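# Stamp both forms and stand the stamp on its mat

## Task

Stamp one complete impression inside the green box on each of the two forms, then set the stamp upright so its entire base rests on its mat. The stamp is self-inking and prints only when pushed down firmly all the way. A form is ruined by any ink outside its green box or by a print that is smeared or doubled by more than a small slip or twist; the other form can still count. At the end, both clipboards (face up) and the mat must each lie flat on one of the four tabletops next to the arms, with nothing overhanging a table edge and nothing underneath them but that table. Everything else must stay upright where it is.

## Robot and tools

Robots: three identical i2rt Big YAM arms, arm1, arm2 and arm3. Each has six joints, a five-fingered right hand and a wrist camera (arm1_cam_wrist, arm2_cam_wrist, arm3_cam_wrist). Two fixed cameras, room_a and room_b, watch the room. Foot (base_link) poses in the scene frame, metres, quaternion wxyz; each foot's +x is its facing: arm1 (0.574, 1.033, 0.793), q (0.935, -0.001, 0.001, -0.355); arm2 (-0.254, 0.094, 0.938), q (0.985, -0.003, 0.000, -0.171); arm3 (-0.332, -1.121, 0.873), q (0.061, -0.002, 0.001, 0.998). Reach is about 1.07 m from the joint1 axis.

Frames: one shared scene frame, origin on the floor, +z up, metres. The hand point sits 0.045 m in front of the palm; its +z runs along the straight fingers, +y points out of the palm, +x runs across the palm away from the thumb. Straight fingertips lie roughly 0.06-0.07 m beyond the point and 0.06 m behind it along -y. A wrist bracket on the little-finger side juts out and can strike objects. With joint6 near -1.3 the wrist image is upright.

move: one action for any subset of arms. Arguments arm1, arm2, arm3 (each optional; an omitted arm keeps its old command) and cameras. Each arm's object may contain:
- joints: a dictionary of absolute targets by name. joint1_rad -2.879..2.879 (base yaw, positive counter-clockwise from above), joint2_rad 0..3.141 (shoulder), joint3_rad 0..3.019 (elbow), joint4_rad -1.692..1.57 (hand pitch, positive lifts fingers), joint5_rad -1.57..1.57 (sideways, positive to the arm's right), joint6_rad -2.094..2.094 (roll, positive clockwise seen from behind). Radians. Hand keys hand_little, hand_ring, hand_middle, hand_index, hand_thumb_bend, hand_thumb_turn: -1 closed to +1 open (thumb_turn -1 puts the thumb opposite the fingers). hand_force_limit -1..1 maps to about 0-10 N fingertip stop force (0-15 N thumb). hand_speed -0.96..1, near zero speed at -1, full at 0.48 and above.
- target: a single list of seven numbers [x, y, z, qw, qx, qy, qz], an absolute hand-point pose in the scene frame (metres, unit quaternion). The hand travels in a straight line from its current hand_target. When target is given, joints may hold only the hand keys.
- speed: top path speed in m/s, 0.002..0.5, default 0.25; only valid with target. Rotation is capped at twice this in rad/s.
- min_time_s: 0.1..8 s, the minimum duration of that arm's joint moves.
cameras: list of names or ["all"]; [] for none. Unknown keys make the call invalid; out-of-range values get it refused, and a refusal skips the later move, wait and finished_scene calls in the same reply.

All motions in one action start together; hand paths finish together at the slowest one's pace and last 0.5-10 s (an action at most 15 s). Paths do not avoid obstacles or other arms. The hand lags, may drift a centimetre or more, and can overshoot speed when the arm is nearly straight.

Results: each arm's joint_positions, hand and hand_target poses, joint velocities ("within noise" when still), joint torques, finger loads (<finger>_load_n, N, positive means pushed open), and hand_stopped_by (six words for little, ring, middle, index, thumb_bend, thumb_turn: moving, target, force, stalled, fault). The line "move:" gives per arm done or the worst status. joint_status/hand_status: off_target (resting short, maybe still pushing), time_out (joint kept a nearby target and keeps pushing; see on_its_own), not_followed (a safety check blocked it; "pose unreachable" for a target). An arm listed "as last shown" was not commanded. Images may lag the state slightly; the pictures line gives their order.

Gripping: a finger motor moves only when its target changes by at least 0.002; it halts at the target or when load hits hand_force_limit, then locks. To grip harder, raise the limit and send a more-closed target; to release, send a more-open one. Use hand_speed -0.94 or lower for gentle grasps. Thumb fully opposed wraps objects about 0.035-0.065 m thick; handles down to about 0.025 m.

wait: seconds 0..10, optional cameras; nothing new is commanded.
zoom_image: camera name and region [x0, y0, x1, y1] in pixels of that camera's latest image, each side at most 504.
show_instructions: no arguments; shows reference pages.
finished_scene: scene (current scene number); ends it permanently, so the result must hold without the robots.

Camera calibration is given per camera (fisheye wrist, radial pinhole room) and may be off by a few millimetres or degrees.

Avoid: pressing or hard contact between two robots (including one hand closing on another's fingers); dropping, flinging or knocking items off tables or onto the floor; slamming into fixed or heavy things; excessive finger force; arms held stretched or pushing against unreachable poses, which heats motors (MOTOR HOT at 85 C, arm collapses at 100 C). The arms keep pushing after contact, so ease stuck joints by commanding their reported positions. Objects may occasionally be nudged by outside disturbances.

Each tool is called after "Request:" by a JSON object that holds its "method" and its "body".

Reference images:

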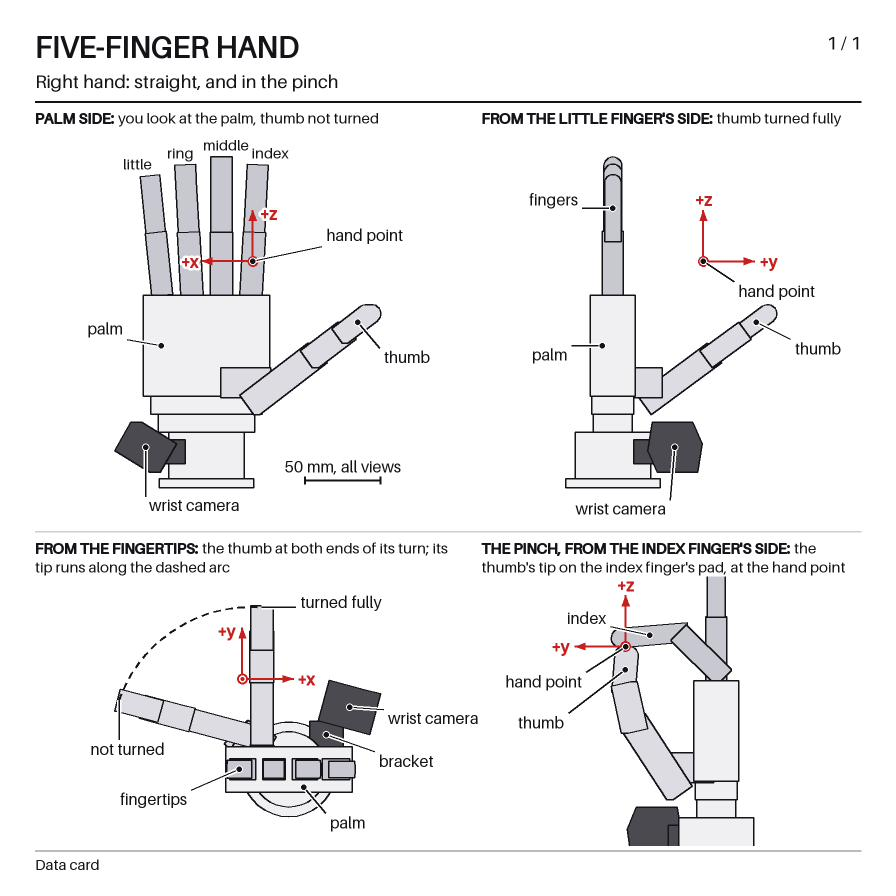

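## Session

Request:
{"method": "move", "body": {}}

Scene clock: 0.00 s.
Joint torques (N m): no reading
Heat: arm1: hottest joint3_rad 29 °C; arm2: hottest joint3_rad 33 °C; arm3: hottest joint3_rad 26 °C.
Joint velocities: within noise
arm1.joint_positions: joint1_rad=-0.540 joint2_rad=+0.568 joint3_rad=+1.443 joint4_rad=-1.193 joint5_rad=+0.045 joint6_rad=-1.379 hand_little=+1.000 hand_ring=+1.000 hand_middle=+1.000 hand_index=+1.000 hand_thumb_turn=+1.000 hand_thumb_bend=+1.000 hand_force_limit=+0.000 hand_speed=-0.800
arm1.joint_status: not commanded
arm1.hand_stopped_by: target,target,target,target,target,target
arm1.little_load_n: 0.0
arm1.ring_load_n: 0.0
arm1.middle_load_n: 0.0
arm1.index_load_n: 0.0
arm1.thumb_bend_load_n: 0.0
arm1.thumb_turn_load_n: 0.0
arm1.hand: x=+0.5829 y=+0.8024 z=+1.3550 quat_wxyz=(+0.317, +0.596, -0.548, +0.494) (m; scene frame)
arm1.hand_target: x=+0.5819 y=+0.8056 z=+1.3640 quat_wxyz=(+0.321, +0.591, -0.544, +0.501) (m; scene frame)
arm1.hand_status: not commanded
arm2.joint_positions: joint1_rad=+0.612 joint2_rad=+0.637 joint3_rad=+1.446 joint4_rad=-1.242 joint5_rad=-0.230 joint6_rad=-1.184 hand_little=+1.000 hand_ring=+1.000 hand_middle=+1.000 hand_index=+1.000 hand_thumb_turn=+1.000 hand_thumb_bend=+1.000 hand_force_limit=+0.000 hand_speed=-0.800
arm2.joint_status: not commanded
arm2.hand_stopped_by: target,target,target,target,target,target
arm2.little_load_n: 0.0
arm2.ring_load_n: 0.0
arm2.middle_load_n: 0.0
arm2.index_load_n: 0.0
arm2.thumb_bend_load_n: 0.0
arm2.thumb_turn_load_n: 0.0
arm2.hand: x=-0.0148 y=+0.1633 z=+1.4628 quat_wxyz=(-0.261, +0.840, +0.014, +0.475) (m; scene frame)
arm2.hand_target: x=-0.0166 y=+0.1629 z=+1.4721 quat_wxyz=(-0.264, +0.834, +0.015, +0.484) (m; scene frame)
arm2.hand_status: not commanded
arm3.joint_positions: joint1_rad=-0.655 joint2_rad=+0.635 joint3_rad=+1.371 joint4_rad=-1.325 joint5_rad=+0.295 joint6_rad=-1.311 hand_little=+1.000 hand_ring=+1.000 hand_middle=+1.000 hand_index=+1.000 hand_thumb_turn=+1.000 hand_thumb_bend=+1.000 hand_force_limit=+0.000 hand_speed=-0.800
arm3.joint_status: not commanded
arm3.hand_stopped_by: target,target,target,target,target,target
arm3.little_load_n: 0.0
arm3.ring_load_n: 0.0
arm3.middle_load_n: 0.0
arm3.index_load_n: 0.0
arm3.thumb_bend_load_n: 0.0
arm3.thumb_turn_load_n: 0.5
arm3.hand: x=-0.4160 y=-0.8914 z=+1.3645 quat_wxyz=(-0.416, +0.493, +0.724, +0.245) (m; scene frame)
arm3.hand_target: x=-0.4153 y=-0.8921 z=+1.3773 quat_wxyz=(-0.429, +0.491, +0.717, +0.247) (m; scene frame)
arm3.hand_status: not commanded
pictures: arm1_cam_wrist, arm2_cam_wrist, arm3_cam_wrist, room_a, room_b
camera_calibration:
arm1_cam_wrist: T_world_to_cam=[[-0.960477, -0.270398, 0.0660914, 0.687644], [-0.254688, 0.75786, -0.600651, 0.344963], [0.112327, -0.593745, -0.796775, 1.60014], [0, 0, 0, 1]] pos_world=[0.568587, 0.874576, 1.4367]
arm2_cam_wrist: T_world_to_cam=[[0.379949, -0.896708, -0.227053, 0.486563], [-0.795326, -0.19135, -0.575189, 0.862053], [0.47233, 0.399123, -0.785878, 1.20955], [0, 0, 0, 1]] pos_world=[-0.0705621, 0.1185, 1.55688]
arm3_cam_wrist: T_world_to_cam=[[0.86871, 0.462961, 0.176099, 0.531945], [0.488802, -0.743773, -0.455932, 0.159539], [-0.080101, 0.48215, -0.872419, 1.70555], [0, 0, 0, 1]] pos_world=[-0.403472, -0.949941, 1.46702]

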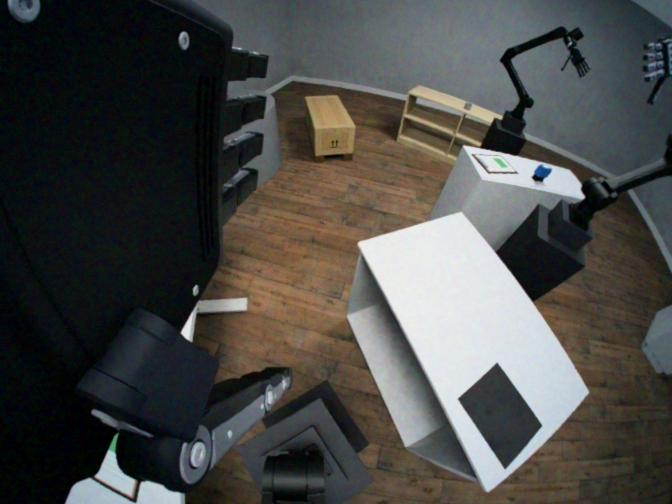

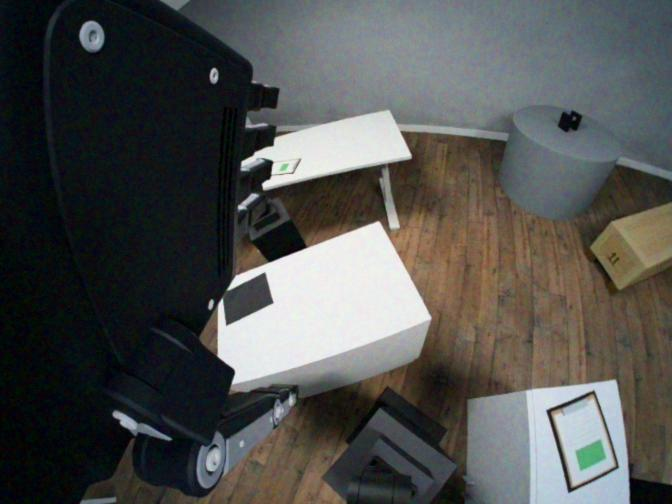

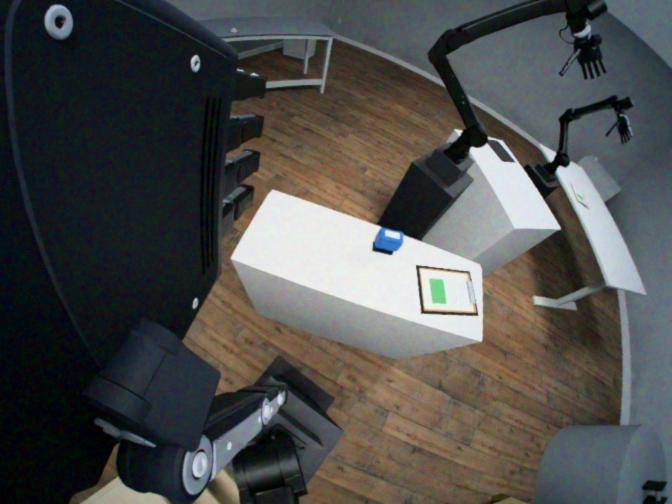

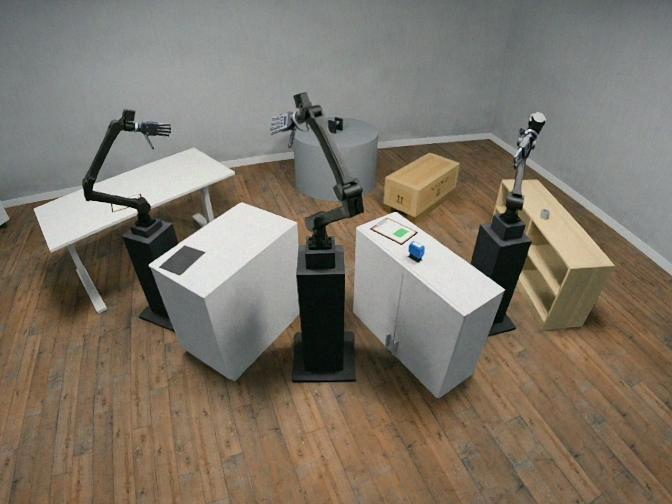

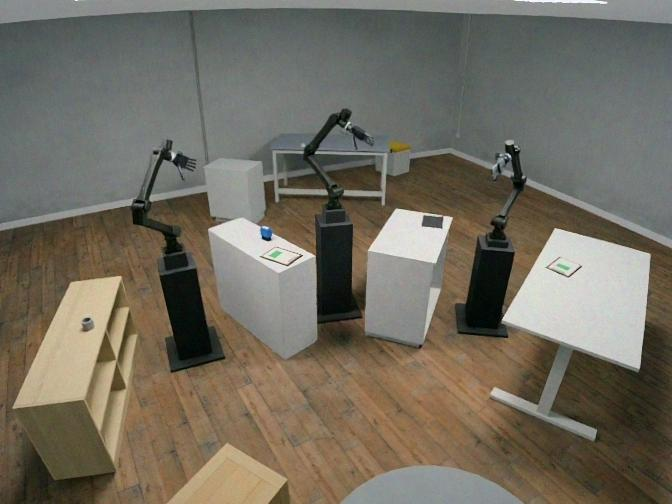

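Request:
{"method": "move", "body": {"cameras": ["all"]}}

Scene clock: 25.00 s.
Joint torques (N m): arm1=[0.09 1.9 8.4 2.09 0 -0.1] | arm2=[0.26 1.55 8.55 2.06 -0.15 0.05] | arm3=[-0.67 1.79 9.39 1.83 0.23 0.07]
Heat: arm1: hottest joint3_rad 31 °C; arm2: hottest joint3_rad 37 °C; arm3: hottest joint3_rad 31 °C.
Joint velocities: within noise
arm1.joint_positions: joint1_rad=-0.540 joint2_rad=+0.568 joint3_rad=+1.443 joint4_rad=-1.193 joint5_rad=+0.045 joint6_rad=-1.379 hand_little=+1.000 hand_ring=+1.000 hand_middle=+1.000 hand_index=+1.000 hand_thumb_turn=+1.000 hand_thumb_bend=+1.000 hand_force_limit=+0.000 hand_speed=-0.800
arm1.joint_status: not commanded
arm1.hand_stopped_by: target,target,target,target,target,target
arm1.little_load_n: -0.5
arm1.ring_load_n: 0.0
arm1.middle_load_n: 0.0
arm1.index_load_n: 0.0
arm1.thumb_bend_load_n: 0.0
arm1.thumb_turn_load_n: 0.0
arm1.hand: x=+0.5829 y=+0.8024 z=+1.3550 quat_wxyz=(+0.317, +0.596, -0.548, +0.494) (m; scene frame)
arm1.hand_target: x=+0.5819 y=+0.8056 z=+1.3640 quat_wxyz=(+0.321, +0.591, -0.544, +0.501) (m; scene frame)
arm1.hand_status: not commanded
arm2.joint_positions: joint1_rad=+0.612 joint2_rad=+0.637 joint3_rad=+1.446 joint4_rad=-1.242 joint5_rad=-0.230 joint6_rad=-1.184 hand_little=+1.000 hand_ring=+1.000 hand_middle=+1.000 hand_index=+1.000 hand_thumb_turn=+1.000 hand_thumb_bend=+1.000 hand_force_limit=+0.000 hand_speed=-0.800
arm2.joint_status: not commanded
arm2.hand_stopped_by: target,target,target,target,target,target
arm2.little_load_n: 0.0
arm2.ring_load_n: 0.0
arm2.middle_load_n: 0.0
arm2.index_load_n: 0.0
arm2.thumb_bend_load_n: 0.0
arm2.thumb_turn_load_n: 0.0
arm2.hand: x=-0.0148 y=+0.1633 z=+1.4628 quat_wxyz=(-0.261, +0.840, +0.014, +0.475) (m; scene frame)
arm2.hand_target: x=-0.0166 y=+0.1629 z=+1.4721 quat_wxyz=(-0.264, +0.834, +0.015, +0.484) (m; scene frame)
arm2.hand_status: not commanded
arm3.joint_positions: joint1_rad=-0.655 joint2_rad=+0.635 joint3_rad=+1.371 joint4_rad=-1.325 joint5_rad=+0.295 joint6_rad=-1.311 hand_little=+1.000 hand_ring=+1.000 hand_middle=+1.000 hand_index=+1.000 hand_thumb_turn=+1.000 hand_thumb_bend=+1.000 hand_force_limit=+0.000 hand_speed=-0.800
arm3.joint_status: not commanded
arm3.hand_stopped_by: target,target,target,target,target,target
arm3.little_load_n: -0.5
arm3.ring_load_n: 0.0
arm3.middle_load_n: 0.0
arm3.index_load_n: 0.0
arm3.thumb_bend_load_n: 0.0
arm3.thumb_turn_load_n: 0.0
arm3.hand: x=-0.4160 y=-0.8914 z=+1.3645 quat_wxyz=(-0.416, +0.493, +0.724, +0.245) (m; scene frame)
arm3.hand_target: x=-0.4153 y=-0.8921 z=+1.3773 quat_wxyz=(-0.429, +0.491, +0.717, +0.247) (m; scene frame)
arm3.hand_status: not commanded
pictures: arm1_cam_wrist, arm2_cam_wrist, arm3_cam_wrist, room_a, room_b
camera_calibration:
arm1_cam_wrist: T_world_to_cam=[[-0.960477, -0.270398, 0.0660914, 0.687644], [-0.254688, 0.75786, -0.600651, 0.344963], [0.112327, -0.593745, -0.796775, 1.60014], [0, 0, 0, 1]] pos_world=[0.568587, 0.874576, 1.4367]
arm2_cam_wrist: T_world_to_cam=[[0.379949, -0.896708, -0.227053, 0.486563], [-0.795326, -0.19135, -0.575189, 0.862053], [0.47233, 0.399123, -0.785878, 1.20955], [0, 0, 0, 1]] pos_world=[-0.0705621, 0.1185, 1.55688]
arm3_cam_wrist: T_world_to_cam=[[0.86871, 0.462961, 0.176099, 0.531945], [0.488802, -0.743773, -0.455932, 0.159539], [-0.080101, 0.48215, -0.872419, 1.70555], [0, 0, 0, 1]] pos_world=[-0.403472, -0.949941, 1.46702]

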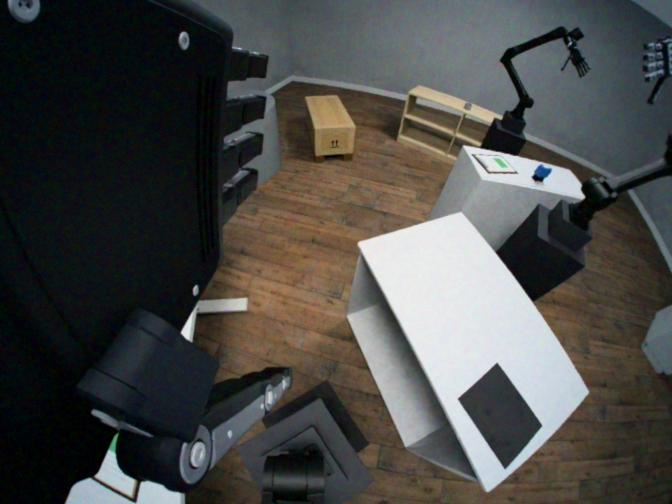

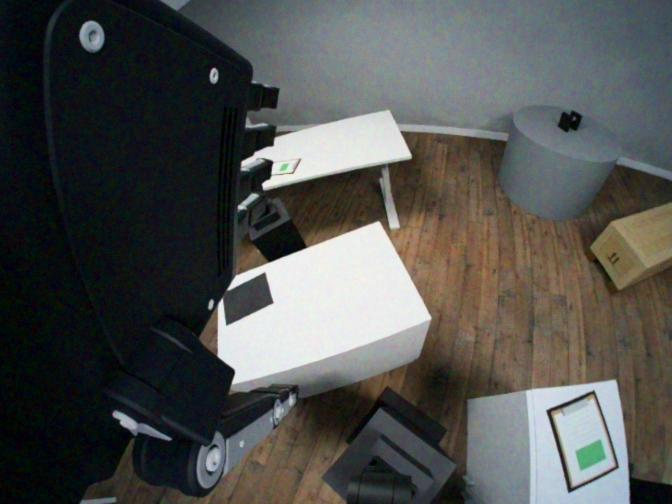

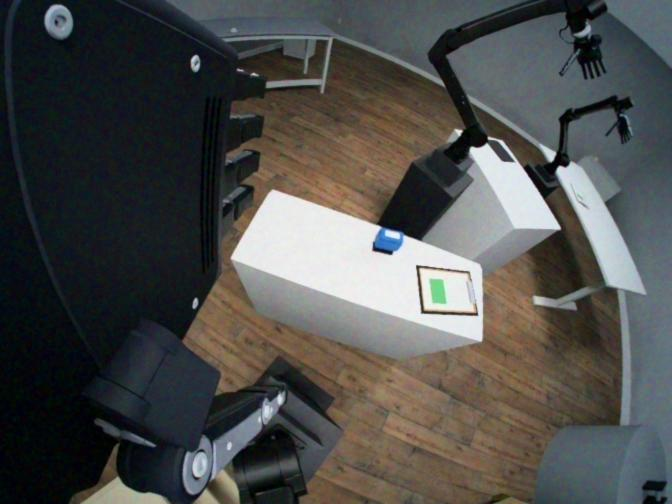

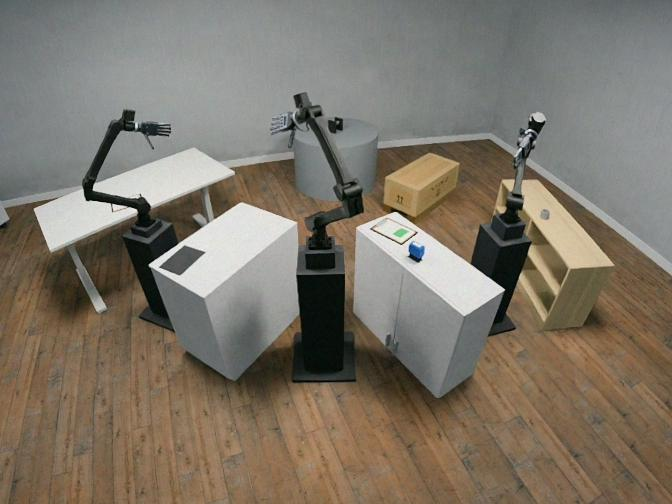

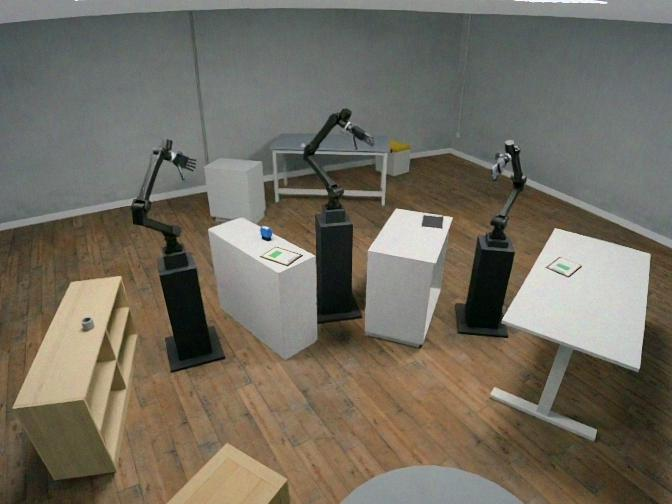

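Request:
{"method": "zoom_image", "body": {"camera": "arm3_cam_wrist", "region": [340, 200, 500, 340]}}

Request:
{"method": "zoom_image", "body": {"camera": "room_a", "region": [350, 200, 460, 290]}}

Request:
{"method": "zoom_image", "body": {"camera": "arm2_cam_wrist", "region": [510, 370, 670, 504]}}

Scaled by 3.150 from the camera's 672x504 image, which has a finer 960x720 frame.

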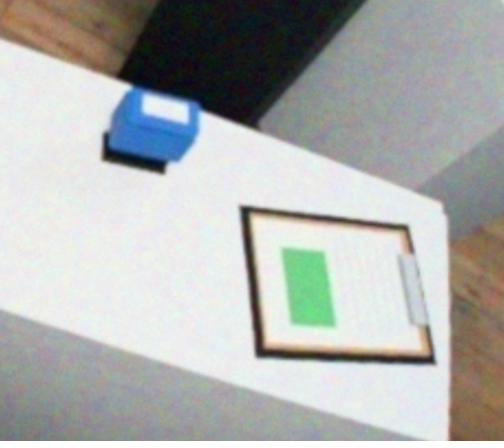

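Scaled by 4.582 from the camera's 672x504 image, which has a finer 960x720 frame.

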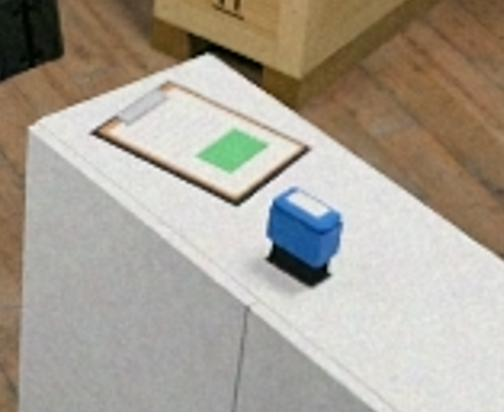

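Scaled by 3.150 from the camera's 672x504 image, which has a finer 960x720 frame.

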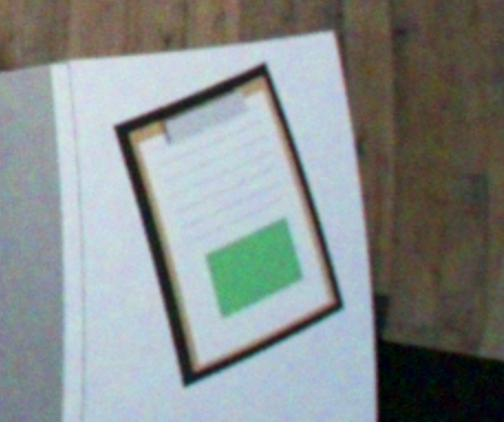

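Request:
{"method": "move", "body": {"arm1": {"joints": {"joint1_rad": 0.9, "joint2_rad": 1.1, "joint3_rad": 1.25, "joint4_rad": -0.95, "joint5_rad": 0, "joint6_rad": 0}, "min_time_s": 3}, "arm2": {"joints": {"joint1_rad": -1.25, "joint2_rad": 1.25, "joint3_rad": 1.3, "joint4_rad": -0.9, "joint5_rad": 0, "joint6_rad": 0, "hand_thumb_turn": -1}, "min_time_s": 3.5}, "cameras": ["arm1_cam_wrist", "arm2_cam_wrist"]}}

Scene clock: 59.73 s.
Joint torques (N m): arm1=[-0.32 -6.59 9.18 1.85 0.04 0.08] | arm2=[-0.15 -11.16 8.38 2.35 -0.05 0.2] | arm3=[-0.67 1.73 9.4 1.83 0.23 0.07]
Heat: arm1: hottest joint3_rad 34 °C; arm2: hottest joint3_rad 38 °C; arm3: hottest joint3_rad 36 °C.
move: arm1 done; arm2 done
Joint velocities: within noise
arm1.joint_positions: joint1_rad=+0.897 joint2_rad=+1.090 joint3_rad=+1.253 joint4_rad=-0.967 joint5_rad=+0.001 joint6_rad=-0.012 hand_little=+1.000 hand_ring=+1.000 hand_middle=+1.000 hand_index=+1.000 hand_thumb_turn=+1.000 hand_thumb_bend=+1.000 hand_force_limit=+0.000 hand_speed=-0.800
arm1.joint_status: all done
arm1.hand_stopped_by: target,target,target,target,target,target
arm1.little_load_n: 0.0
arm1.ring_load_n: 0.0
arm1.middle_load_n: 0.0
arm1.index_load_n: 0.0
arm1.thumb_bend_load_n: 0.0
arm1.thumb_turn_load_n: -0.5
arm1.hand: x=+0.9896 y=+1.1354 z=+1.1156 quat_wxyz=(-0.283, +0.713, -0.594, +0.242) (m; scene frame)
arm1.hand_target: x=+0.9947 y=+1.1387 z=+1.1128 quat_wxyz=(-0.287, +0.710, -0.596, +0.241) (m; scene frame)
arm1.hand_status: not commanded
arm2.joint_positions: joint1_rad=-1.248 joint2_rad=+1.242 joint3_rad=+1.312 joint4_rad=-0.918 joint5_rad=-0.001 joint6_rad=-0.013 hand_little=+1.000 hand_ring=+1.000 hand_middle=+1.000 hand_index=+1.000 hand_thumb_turn=-1.000 hand_thumb_bend=+1.000 hand_force_limit=+0.000 hand_speed=-0.800
arm2.joint_status: all done
arm2.hand_stopped_by: target,target,target,target,target,target
arm2.little_load_n: -0.5
arm2.ring_load_n: 0.0
arm2.middle_load_n: 0.0
arm2.index_load_n: 0.0
arm2.thumb_bend_load_n: 0.0
arm2.thumb_turn_load_n: 0.0
arm2.hand: x=-0.2337 y=-0.3820 z=+1.2371 quat_wxyz=(+0.006, -0.003, -0.934, +0.356) (m; scene frame)
arm2.hand_target: x=-0.2341 y=-0.3855 z=+1.2297 quat_wxyz=(+0.004, -0.011, -0.935, +0.355) (m; scene frame)
arm2.hand_status: not commanded
arm3: as last shown
arm3.little_load_n: 0.0
pictures: arm1_cam_wrist, arm2_cam_wrist
camera_calibration:
arm1_cam_wrist: T_world_to_cam=[[-0.648946, -0.367607, -0.666133, 1.80315], [-0.669363, 0.692069, 0.270173, -0.434031], [0.361693, 0.621213, -0.695178, -0.17819], [0, 0, 0, 1]] pos_world=[0.944072, 1.07392, 1.19453]
arm2_cam_wrist: T_world_to_cam=[[-0.225476, 0.736044, -0.638279, 1.02046], [0.862584, 0.455377, 0.220413, 0.104098], [0.452891, -0.500871, -0.737576, 0.945065], [0, 0, 0, 1]] pos_world=[-0.287715, -0.325154, 1.32545]

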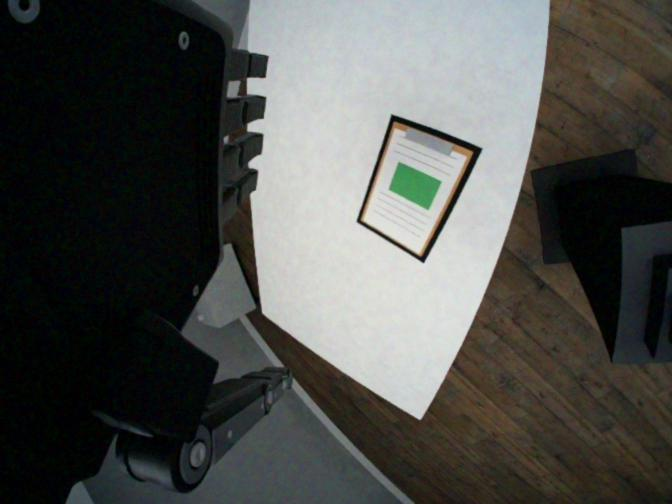

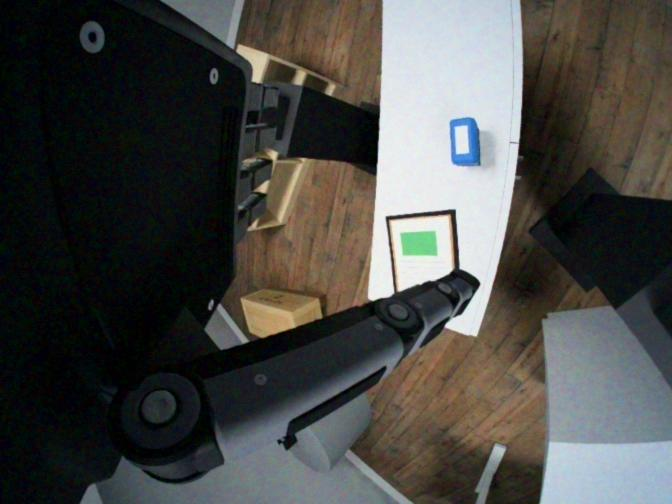

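Request:
{"method": "zoom_image", "body": {"camera": "arm2_cam_wrist", "region": [376, 100, 536, 300]}}

Request:
{"method": "zoom_image", "body": {"camera": "arm1_cam_wrist", "region": [340, 100, 500, 280]}}

Scaled by 2.520 from the camera's 672x504 image, which has a finer 960x720 frame.

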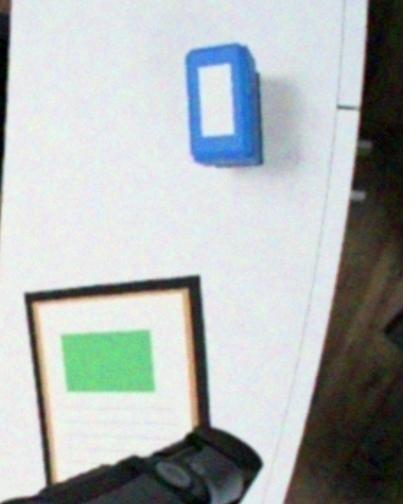

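Scaled by 2.800 from the camera's 672x504 image, which has a finer 960x720 frame.

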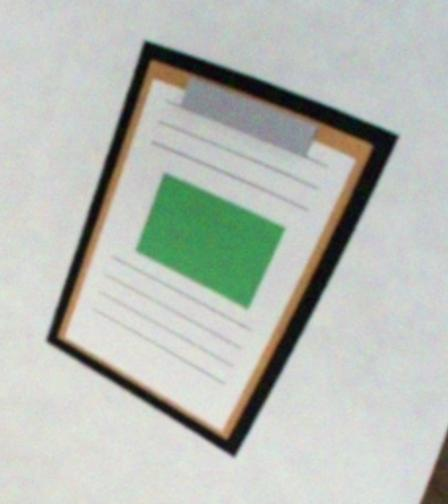

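Request:
{"method": "move", "body": {"arm1": {"joints": {"joint1_rad": -1.75, "joint2_rad": 1.1, "joint3_rad": 1.25, "joint4_rad": -0.95, "joint5_rad": 0, "joint6_rad": 0}, "min_time_s": 5}, "arm2": {"target": [-0.3094, -0.4217, 0.96, 0.0997, -0.1727, 0.8486, -0.4900], "speed": 0.25}, "cameras": ["arm1_cam_wrist", "arm2_cam_wrist"]}}

Scene clock: 92.87 s.
Joint torques (N m): arm1=[-0.73 -6.3 9.25 1.91 0.02 0.1] | arm2=[-0.62 -14.33 6.22 2.37 -0.41 -0.07] | arm3=[-0.62 1.79 9.4 1.83 0.22 0.07]
Heat: arm1: hottest joint3_rad 36 °C; arm2: hottest joint3_rad 38 °C; arm3: hottest joint3_rad 38 °C.
move: arm1 done; arm2 done
Joint velocities: within noise
arm1.joint_positions: joint1_rad=-1.747 joint2_rad=+1.090 joint3_rad=+1.253 joint4_rad=-0.967 joint5_rad=+0.000 joint6_rad=-0.012 hand_little=+1.000 hand_ring=+1.000 hand_middle=+1.000 hand_index=+1.000 hand_thumb_turn=+1.000 hand_thumb_bend=+1.000 hand_force_limit=+0.000 hand_speed=-0.800
arm1.joint_status: all done
arm1.hand_stopped_by: target,target,target,target,target,target
arm1.little_load_n: 0.0
arm1.ring_load_n: 0.0
arm1.middle_load_n: 0.0
arm1.index_load_n: 0.0
arm1.thumb_bend_load_n: 0.0
arm1.thumb_turn_load_n: -0.5
arm1.hand: x=+0.2586 y=+0.7462 z=+1.1182 quat_wxyz=(+0.166, -0.399, -0.837, +0.337) (m; scene frame)
arm1.hand_target: x=+0.2536 y=+0.7431 z=+1.1155 quat_wxyz=(+0.165, -0.405, -0.833, +0.339) (m; scene frame)
arm1.hand_status: not commanded
arm2.joint_positions: joint1_rad=-1.551 joint2_rad=+1.628 joint3_rad=+0.789 joint4_rad=+0.171 joint5_rad=-0.614 joint6_rad=-0.410 hand_little=+1.000 hand_ring=+1.000 hand_middle=+1.000 hand_index=+1.000 hand_thumb_turn=-1.000 hand_thumb_bend=+1.000 hand_force_limit=+0.000 hand_speed=-0.800
arm2.joint_status: not commanded
arm2.hand_stopped_by: target,target,target,target,target,target
arm2.little_load_n: 0.0
arm2.ring_load_n: 0.0
arm2.middle_load_n: 0.0
arm2.index_load_n: 0.0
arm2.thumb_bend_load_n: 0.0
arm2.thumb_turn_load_n: 0.0
arm2.hand: x=-0.3054 y=-0.4221 z=+0.9658 quat_wxyz=(-0.104, +0.169, -0.850, +0.488) (m; scene frame)
arm2.hand_target: x=-0.3094 y=-0.4216 z=+0.9601 quat_wxyz=(-0.100, +0.173, -0.849, +0.490) (m; scene frame)
arm2.hand_status: done (0.007 m and 0.7 deg from the pose sent, 0.290 m and 29.8 deg at the start)
arm3: as last shown
pictures: arm1_cam_wrist, arm2_cam_wrist
camera_calibration:
arm1_cam_wrist: T_world_to_cam=[[0.391143, 0.630502, -0.670428, 0.178404], [0.92002, -0.286774, 0.267066, -0.331787], [-0.0238757, -0.721268, -0.692244, 1.428], [0, 0, 0, 1]] pos_world=[0.269564, 0.822336, 1.19674]
arm2_cam_wrist: T_world_to_cam=[[-0.3946, 0.373986, -0.8393, 0.850336], [0.588599, 0.804291, 0.0816544, 0.4416], [0.705579, -0.46179, -0.537501, 0.657772], [0, 0, 0, 1]] pos_world=[-0.388493, -0.369436, 1.03118]

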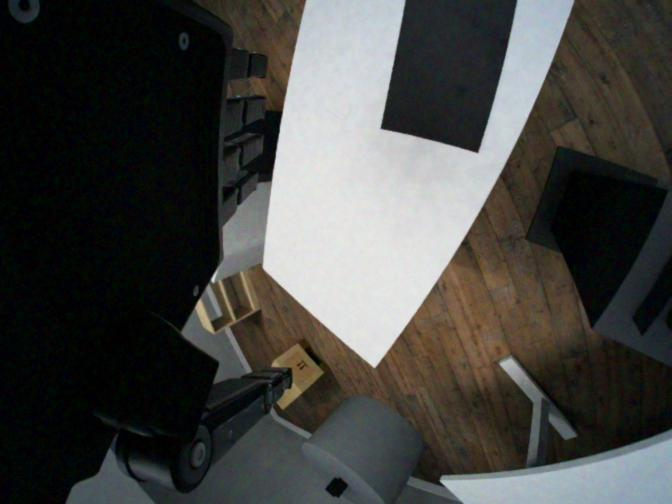

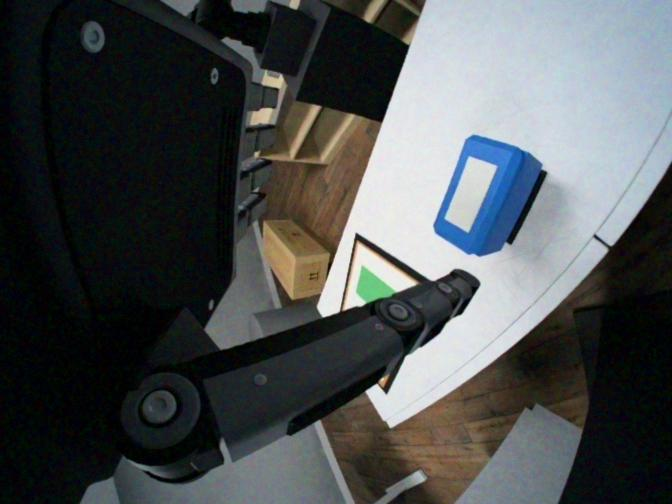

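Request:
{"method": "move", "body": {"arm2": {"target": [-0.3161, -0.4224, 0.84, 0.0997, -0.1727, 0.8486, -0.4900], "speed": 0.1}, "cameras": ["arm2_cam_wrist"]}}

Scene clock: 106.57 s.
Joint torques (N m): arm1=[0.09 -7.59 9.31 1.96 -0.01 0.02] | arm2=[-0.67 -16.03 4.44 2.52 -0.43 -0.06] | arm3=[-0.67 1.73 9.39 1.84 0.22 0.07]
Heat: arm1: hottest joint3_rad 37 °C; arm2: hottest joint3_rad 38 °C; arm3: hottest joint3_rad 38 °C.
move: arm2 done
Joint velocities: within noise
arm1, arm3: as last shown
arm1.middle_load_n: -0.5
arm2.joint_positions: joint1_rad=-1.563 joint2_rad=+1.958 joint3_rad=+0.768 joint4_rad=+0.515 joint5_rad=-0.626 joint6_rad=-0.422 hand_little=+1.000 hand_ring=+1.000 hand_middle=+1.000 hand_index=+1.000 hand_thumb_turn=-1.000 hand_thumb_bend=+1.000 hand_force_limit=+0.000 hand_speed=-0.800
arm2.joint_status: not commanded
arm2.hand_stopped_by: target,target,target,target,target,target
arm2.little_load_n: 0.0
arm2.ring_load_n: 0.0
arm2.middle_load_n: 0.0
arm2.index_load_n: 0.0
arm2.thumb_bend_load_n: 0.0
arm2.thumb_turn_load_n: 0.0
arm2.hand: x=-0.3109 y=-0.4232 z=+0.8456 quat_wxyz=(-0.105, +0.171, -0.850, +0.488) (m; scene frame)
arm2.hand_target: x=-0.3159 y=-0.4222 z=+0.8401 quat_wxyz=(-0.100, +0.173, -0.849, +0.490) (m; scene frame)
arm2.hand_status: done (0.008 m and 0.7 deg from the pose sent, 0.126 m and 0.7 deg at the start)
pictures: arm2_cam_wrist
camera_calibration:
arm2_cam_wrist: T_world_to_cam=[[-0.3958, 0.373603, -0.838906, 0.746789], [0.586029, 0.80608, 0.0824923, 0.454864], [0.707045, -0.458973, -0.537989, 0.598562], [0, 0, 0, 1]] pos_world=[-0.394194, -0.370936, 0.910982]

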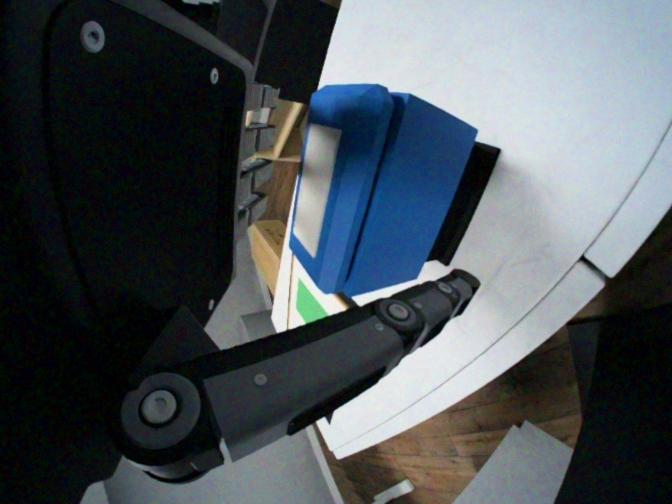

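Request:
{"method": "zoom_image", "body": {"camera": "arm2_cam_wrist", "region": [380, 120, 540, 300]}}

Scaled by 2.800 from the camera's 672x504 image, which has a finer 960x720 frame.

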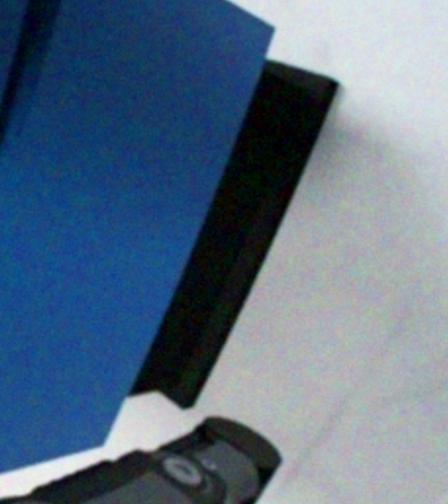

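Request:
{"method": "move", "body": {"arm2": {"target": [-0.3165, -0.4212, 0.8235, 0.0997, -0.1727, 0.8486, -0.4900], "speed": 0.05}, "cameras": ["arm2_cam_wrist"]}}

Request:
{"method": "move", "body": {"arm2": {"joints": {"hand_speed": -0.5, "hand_force_limit": -0.5, "hand_little": 0.35, "hand_ring": 0.35, "hand_middle": 0.35, "hand_index": 0.35, "hand_thumb_bend": 0.65}}, "cameras": ["arm2_cam_wrist"]}}

Scene clock: 119.07 s.
Joint torques (N m): arm1=[0.03 -7.36 9.01 2.15 0.01 0.09] | arm2=[-1.03 -15.68 4.22 2.54 -0.43 -0.06] | arm3=[-0.56 1.79 9.42 1.81 0.22 0.07]
Heat: arm1: hottest joint3_rad 37 °C; arm2: hottest joint3_rad 37 °C; arm3: hottest joint3_rad 39 °C.
move: arm2 done
Joint velocities: within noise
arm1, arm3: as last shown
arm1.middle_load_n: 0.0
arm1.thumb_turn_load_n: 0.0
arm2.joint_positions: joint1_rad=-1.565 joint2_rad=+2.003 joint3_rad=+0.768 joint4_rad=+0.560 joint5_rad=-0.627 joint6_rad=-0.423 hand_little=+1.000 hand_ring=+1.000 hand_middle=+1.000 hand_index=+1.000 hand_thumb_turn=-1.000 hand_thumb_bend=+1.000 hand_force_limit=+0.000 hand_speed=-0.800
arm2.joint_status: not commanded
arm2.hand_stopped_by: target,target,target,target,target,target
arm2.little_load_n: 0.0
arm2.ring_load_n: 0.0
arm2.middle_load_n: 0.0
arm2.index_load_n: 0.0
arm2.thumb_bend_load_n: 0.0
arm2.thumb_turn_load_n: 0.0
arm2.hand: x=-0.3111 y=-0.4214 z=+0.8296 quat_wxyz=(-0.105, +0.170, -0.850, +0.488) (m; scene frame)
arm2.hand_target: x=-0.3164 y=-0.4210 z=+0.8236 quat_wxyz=(-0.100, +0.173, -0.849, +0.490) (m; scene frame)
arm2.hand_status: done (0.008 m and 0.7 deg from the pose sent, 0.023 m and 0.7 deg at the start)
pictures: arm2_cam_wrist
camera_calibration:
arm2_cam_wrist: T_world_to_cam=[[-0.395359, 0.373978, -0.838947, 0.733011], [0.586454, 0.805739, 0.0828047, 0.454524], [0.706939, -0.459266, -0.537877, 0.590771], [0, 0, 0, 1]] pos_world=[-0.394394, -0.369036, 0.895083]

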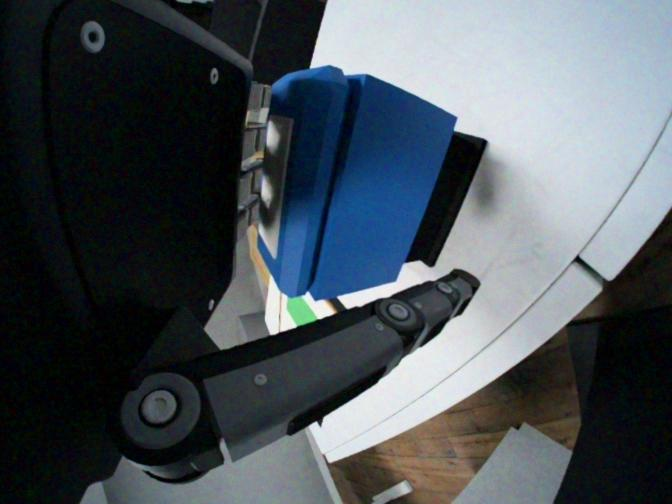

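Scene clock: 120.03 s.
Joint torques (N m): arm1=[-0.26 -6.36 9.29 2 0.03 0.06] | arm2=[-0.5 -16.26 4.22 2.54 -0.4 -0.07] | arm3=[-0.62 1.73 9.4 1.83 0.22 0.06]
Heat: arm1: hottest joint3_rad 37 °C; arm2: hottest joint3_rad 37 °C; arm3: hottest joint3_rad 39 °C.
move: arm2 done
Joint velocities: within noise
arm1, arm3: as last shown
arm2.joint_positions: joint1_rad=-1.565 joint2_rad=+2.003 joint3_rad=+0.768 joint4_rad=+0.562 joint5_rad=-0.627 joint6_rad=-0.423 hand_little=+0.350 hand_ring=+0.350 hand_middle=+0.350 hand_index=+0.350 hand_thumb_turn=-1.000 hand_thumb_bend=+0.650 hand_force_limit=-0.500 hand_speed=-0.500
arm2.joint_status: all done
arm2.hand_stopped_by: target,target,target,target,target,target
arm2.little_load_n: 0.0
arm2.ring_load_n: -0.5
arm2.middle_load_n: 0.0
arm2.index_load_n: 0.0
arm2.thumb_bend_load_n: 0.0
arm2.thumb_turn_load_n: 0.0
arm2.hand: x=-0.3114 y=-0.4218 z=+0.8300 quat_wxyz=(-0.104, +0.171, -0.849, +0.489) (m; scene frame)
arm2.hand_target: x=-0.3163 y=-0.4210 z=+0.8236 quat_wxyz=(-0.100, +0.173, -0.849, +0.490) (m; scene frame)
arm2.hand_status: not commanded
pictures: arm2_cam_wrist
camera_calibration:
arm2_cam_wrist: T_world_to_cam=[[-0.396123, 0.371943, -0.839491, 0.732644], [0.586438, 0.805995, 0.0803847, 0.45712], [0.706524, -0.460467, -0.537395, 0.589843], [0, 0, 0, 1]] pos_world=[-0.394594, -0.369335, 0.895281]

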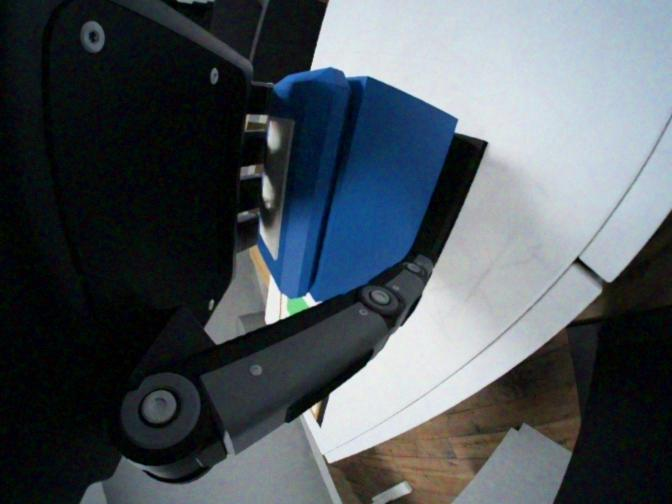

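Request:
{"method": "move", "body": {"arm2": {"joints": {"hand_speed": -0.85, "hand_force_limit": -0.6, "hand_little": 0.2, "hand_ring": 0.2, "hand_middle": 0.2, "hand_index": 0.2, "hand_thumb_bend": 0.45}}}}

Request:
{"method": "move", "body": {"arm2": {"joints": {"hand_speed": -0.92, "hand_force_limit": -0.2, "hand_little": -0.2, "hand_ring": -0.2, "hand_middle": -0.2, "hand_index": -0.2, "hand_thumb_bend": 0.25}}, "cameras": ["arm2_cam_wrist"]}}

Scene clock: 124.00 s.
Joint torques (N m): arm1=[-0.26 -7.41 9.32 1.87 0.04 0.03] | arm2=[-0.62 -15.74 4.29 2.41 -0.41 -0.06] | arm3=[-0.67 1.79 9.4 1.83 0.22 0.06]
Heat: arm1: hottest joint3_rad 37 °C; arm2: hottest joint3_rad 36 °C; arm3: hottest joint3_rad 39 °C.
move: arm2 off_target
Joint velocities: within noise
arm1, arm3: as last shown
arm2.joint_positions: joint1_rad=-1.566 joint2_rad=+2.003 joint3_rad=+0.768 joint4_rad=+0.562 joint5_rad=-0.627 joint6_rad=-0.424 hand_little=+0.200 hand_ring=+0.200 hand_middle=+0.200 hand_index=+0.200 hand_thumb_turn=-1.000 hand_thumb_bend=+0.495 hand_force_limit=-0.600 hand_speed=-0.850
arm2.joint_status: hand_thumb_bend off_target (ended at +0.495, target +0.450); the others done
arm2.hand_stopped_by: target,target,target,target,force,target
arm2.little_load_n: 0.0
arm2.ring_load_n: 0.0
arm2.middle_load_n: 0.0
arm2.index_load_n: 0.5
arm2.thumb_bend_load_n: 3.0
arm2.thumb_turn_load_n: 1.0
arm2.hand: x=-0.3116 y=-0.4218 z=+0.8299 quat_wxyz=(-0.104, +0.171, -0.849, +0.489) (m; scene frame)
arm2.hand_target: x=-0.3165 y=-0.4210 z=+0.8236 quat_wxyz=(-0.100, +0.173, -0.849, +0.490) (m; scene frame)
arm2.hand_status: not commanded
pictures: none

Scene clock: 125.77 s.
Joint torques (N m): arm1=[-0.5 -5.6 9.13 2.02 0.08 0.06] | arm2=[-0.91 -16.03 4.23 2.3 -0.35 -0.06] | arm3=[-0.62 1.73 9.4 1.84 0.22 0.07]
Heat: arm1: hottest joint3_rad 37 °C; arm2: hottest joint3_rad 36 °C; arm3: hottest joint3_rad 39 °C.
move: arm2 off_target
Joint velocities: within noise
arm1, arm3: as last shown
arm2.joint_positions: joint1_rad=-1.566 joint2_rad=+2.003 joint3_rad=+0.768 joint4_rad=+0.562 joint5_rad=-0.628 joint6_rad=-0.424 hand_little=+0.119 hand_ring=+0.150 hand_middle=+0.165 hand_index=+0.172 hand_thumb_turn=-1.000 hand_thumb_bend=+0.492 hand_force_limit=-0.200 hand_speed=-0.920
arm2.joint_status: hand_little off_target (ended at +0.119, target -0.200); hand_ring off_target (ended at +0.150, target -0.200); hand_middle off_target (ended at +0.165, target -0.200); hand_index off_target (ended at +0.172, target -0.200); hand_thumb_bend off_target (ended at +0.492, target +0.250); the others done
arm2.hand_stopped_by: force,force,force,force,force,target
arm2.little_load_n: 4.5
arm2.ring_load_n: 2.5
arm2.middle_load_n: 4.0
arm2.index_load_n: 3.0
arm2.thumb_bend_load_n: 12.0
arm2.thumb_turn_load_n: 5.5
arm2.hand: x=-0.3116 y=-0.4218 z=+0.8301 quat_wxyz=(-0.104, +0.171, -0.849, +0.489) (m; scene frame)
arm2.hand_target: x=-0.3164 y=-0.4210 z=+0.8236 quat_wxyz=(-0.100, +0.173, -0.849, +0.490) (m; scene frame)
arm2.hand_status: not commanded
pictures: arm2_cam_wrist
camera_calibration:
arm2_cam_wrist: T_world_to_cam=[[-0.396007, 0.371232, -0.83986, 0.732686], [0.58619, 0.806218, 0.0799637, 0.457568], [0.706796, -0.460651, -0.53688, 0.589734], [0, 0, 0, 1]] pos_world=[-0.394894, -0.369234, 0.895381]

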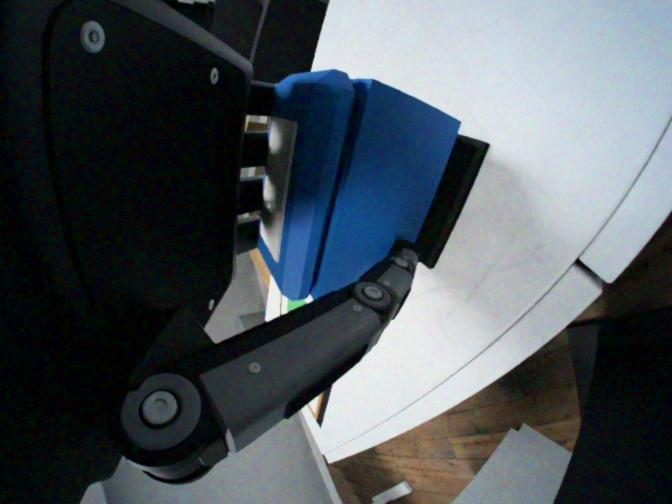

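Request:
{"method": "move", "body": {"arm1": {"joints": {"joint1_rad": -0.9}, "min_time_s": 3}, "arm2": {"target": [-0.3165, -0.4212, 0.965, 0.0997, -0.1727, 0.8486, -0.4900], "speed": 0.15}}}

Request:
{"method": "move", "body": {"arm2": {"target": [-0.065, -0.4922, 0.94, -0.2519, 0.4362, 0.7481, -0.4319], "speed": 0.25}, "cameras": ["arm2_cam_wrist", "room_a"]}}

Scene clock: 149.87 s.
Joint torques (N m): arm1=[0.73 -6.53 9.24 1.92 0.07 0.02] | arm2=[-0.38 -16.15 8.83 1.25 -0.37 -0.03] | arm3=[-0.62 1.79 9.42 1.84 0.22 0.07]
Heat: arm1: hottest joint3_rad 38 °C; arm2: hottest joint3_rad 36 °C; arm3: hottest joint3_rad 39 °C.
move: arm1 done; arm2 off_target
Joint velocities: within noise
arm1.joint_positions: joint1_rad=-0.906 joint2_rad=+1.090 joint3_rad=+1.253 joint4_rad=-0.967 joint5_rad=+0.000 joint6_rad=-0.012 hand_little=+1.000 hand_ring=+1.000 hand_middle=+1.000 hand_index=+1.000 hand_thumb_turn=+1.000 hand_thumb_bend=+1.000 hand_force_limit=+0.000 hand_speed=-0.800
arm1.joint_status: all done
arm1.hand_stopped_by: target,target,target,target,target,target
arm1.little_load_n: 0.0
arm1.ring_load_n: 0.0
arm1.middle_load_n: 0.0
arm1.index_load_n: 0.0
arm1.thumb_bend_load_n: 0.0
arm1.thumb_turn_load_n: 0.0
arm1.hand: x=+0.5783 y=+0.6066 z=+1.1174 quat_wxyz=(+0.015, -0.022, -0.927, +0.374) (m; scene frame)
arm1.hand_target: x=+0.5813 y=+0.6008 z=+1.1147 quat_wxyz=(+0.012, -0.025, -0.926, +0.376) (m; scene frame)
arm1.hand_status: not commanded
arm2.joint_positions: joint1_rad=-1.566 joint2_rad=+1.642 joint3_rad=+0.762 joint4_rad=+0.173 joint5_rad=-0.628 joint6_rad=-0.424 hand_little=+0.119 hand_ring=+0.150 hand_middle=+0.165 hand_index=+0.172 hand_thumb_turn=-1.000 hand_thumb_bend=+0.492 hand_force_limit=-0.200 hand_speed=-0.920
arm2.joint_status: not commanded
arm2.hand_stopped_by: force,force,force,force,force,target
arm2.little_load_n: 4.0
arm2.ring_load_n: 2.0
arm2.middle_load_n: 3.5
arm2.index_load_n: 3.0
arm2.thumb_bend_load_n: 12.0
arm2.thumb_turn_load_n: 6.0
arm2.hand: x=-0.3068 y=-0.4074 z=+0.9495 quat_wxyz=(-0.112, +0.166, -0.856, +0.476) (m; scene frame)
arm2.hand_target: x=-0.3164 y=-0.4207 z=+0.9653 quat_wxyz=(-0.100, +0.173, -0.849, +0.490) (m; scene frame)
arm2.hand_status: off_target (0.023 m and 2.4 deg from the pose sent, 0.135 m and 0.6 deg at the start)
arm3.joint_positions: joint1_rad=-0.655 joint2_rad=+0.635 joint3_rad=+1.371 joint4_rad=-1.325 joint5_rad=+0.295 joint6_rad=-1.311 hand_little=+1.000 hand_ring=+1.000 hand_middle=+1.000 hand_index=+1.000 hand_thumb_turn=+1.000 hand_thumb_bend=+1.000 hand_force_limit=+0.000 hand_speed=-0.800
arm3.joint_status: not commanded
arm3.hand_stopped_by: target,target,target,target,target,target
arm3.little_load_n: 0.0
arm3.ring_load_n: 0.0
arm3.middle_load_n: 0.0
arm3.index_load_n: 0.0
arm3.thumb_bend_load_n: 0.0
arm3.thumb_turn_load_n: 0.0
arm3.hand: x=-0.4160 y=-0.8914 z=+1.3645 quat_wxyz=(-0.416, +0.493, +0.724, +0.245) (m; scene frame)
arm3.hand_target: x=-0.4153 y=-0.8921 z=+1.3773 quat_wxyz=(-0.429, +0.491, +0.717, +0.247) (m; scene frame)
arm3.hand_status: not commanded
pictures: none

Scene clock: 154.30 s.
Joint torques (N m): arm1=[1.26 -7.36 9.29 1.74 0.03 0.15] | arm2=[0.56 -20.48 10.54 -0.44 0.59 0.17] | arm3=[-0.67 1.73 9.4 1.83 0.23 0.07]
Heat: arm1: hottest joint3_rad 38 °C; arm2: hottest joint3_rad 36 °C; arm3: hottest joint3_rad 40 °C.
move: arm2 off_target
Joint velocities: within noise
arm1, arm3: as last shown
arm2.joint_positions: joint1_rad=-0.694 joint2_rad=+2.037 joint3_rad=+1.414 joint4_rad=-1.015 joint5_rad=+1.041 joint6_rad=+1.603 hand_little=+0.119 hand_ring=+0.150 hand_middle=+0.165 hand_index=+0.172 hand_thumb_turn=-1.000 hand_thumb_bend=+0.492 hand_force_limit=-0.200 hand_speed=-0.920
arm2.joint_status: not commanded
arm2.hand_stopped_by: force,force,force,force,force,target
arm2.little_load_n: 4.0
arm2.ring_load_n: 2.0
arm2.middle_load_n: 3.5
arm2.index_load_n: 3.0
arm2.thumb_bend_load_n: 12.5
arm2.thumb_turn_load_n: 6.0
arm2.hand: x=-0.0775 y=-0.4766 z=+0.9320 quat_wxyz=(+0.264, -0.428, -0.753, +0.424) (m; scene frame)
arm2.hand_target: x=-0.0652 y=-0.4914 z=+0.9404 quat_wxyz=(+0.251, -0.436, -0.748, +0.432) (m; scene frame)
arm2.hand_status: off_target (0.022 m and 2.0 deg from the pose sent, 0.256 m and 83.6 deg at the start)
pictures: arm2_cam_wrist, room_a
camera_calibration:
arm2_cam_wrist: T_world_to_cam=[[0.306137, 0.469282, -0.828284, 1.02172], [0.869138, -0.492779, 0.0420418, -0.205385], [-0.388432, -0.732764, -0.558729, 0.259441], [0, 0, 0, 1]] pos_world=[-0.0335019, -0.390574, 0.999864]

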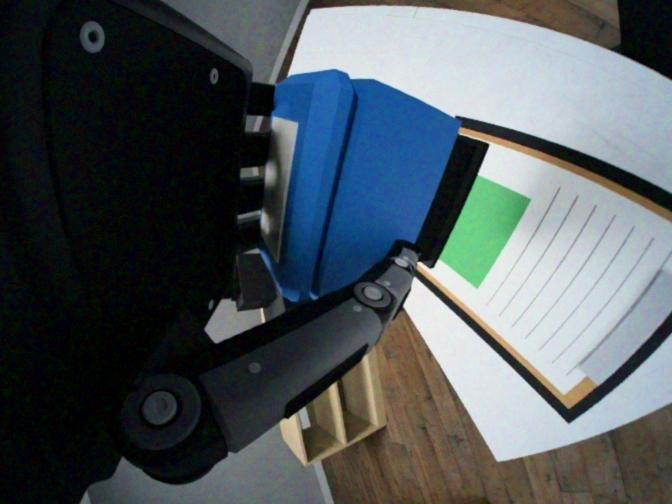

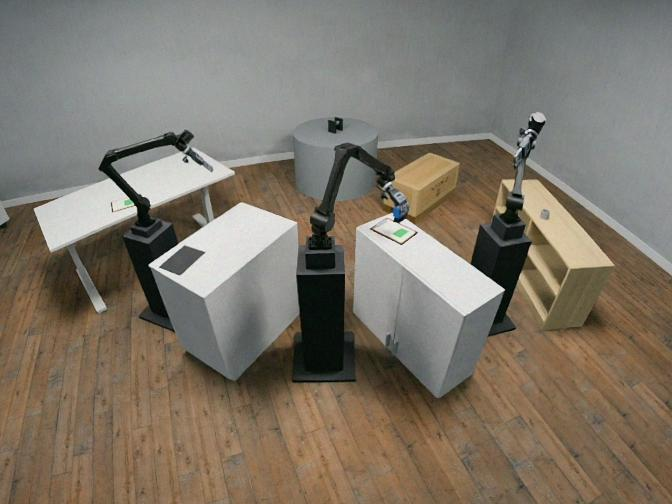

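Request:
{"method": "zoom_image", "body": {"camera": "arm2_cam_wrist", "region": [390, 120, 570, 320]}}

Scaled by 2.520 from the camera's 672x504 image, which has a finer 960x720 frame.

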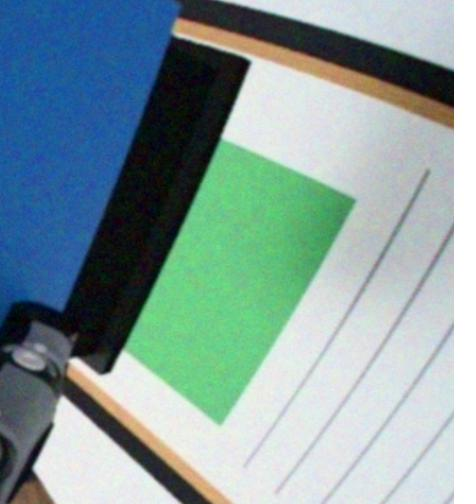

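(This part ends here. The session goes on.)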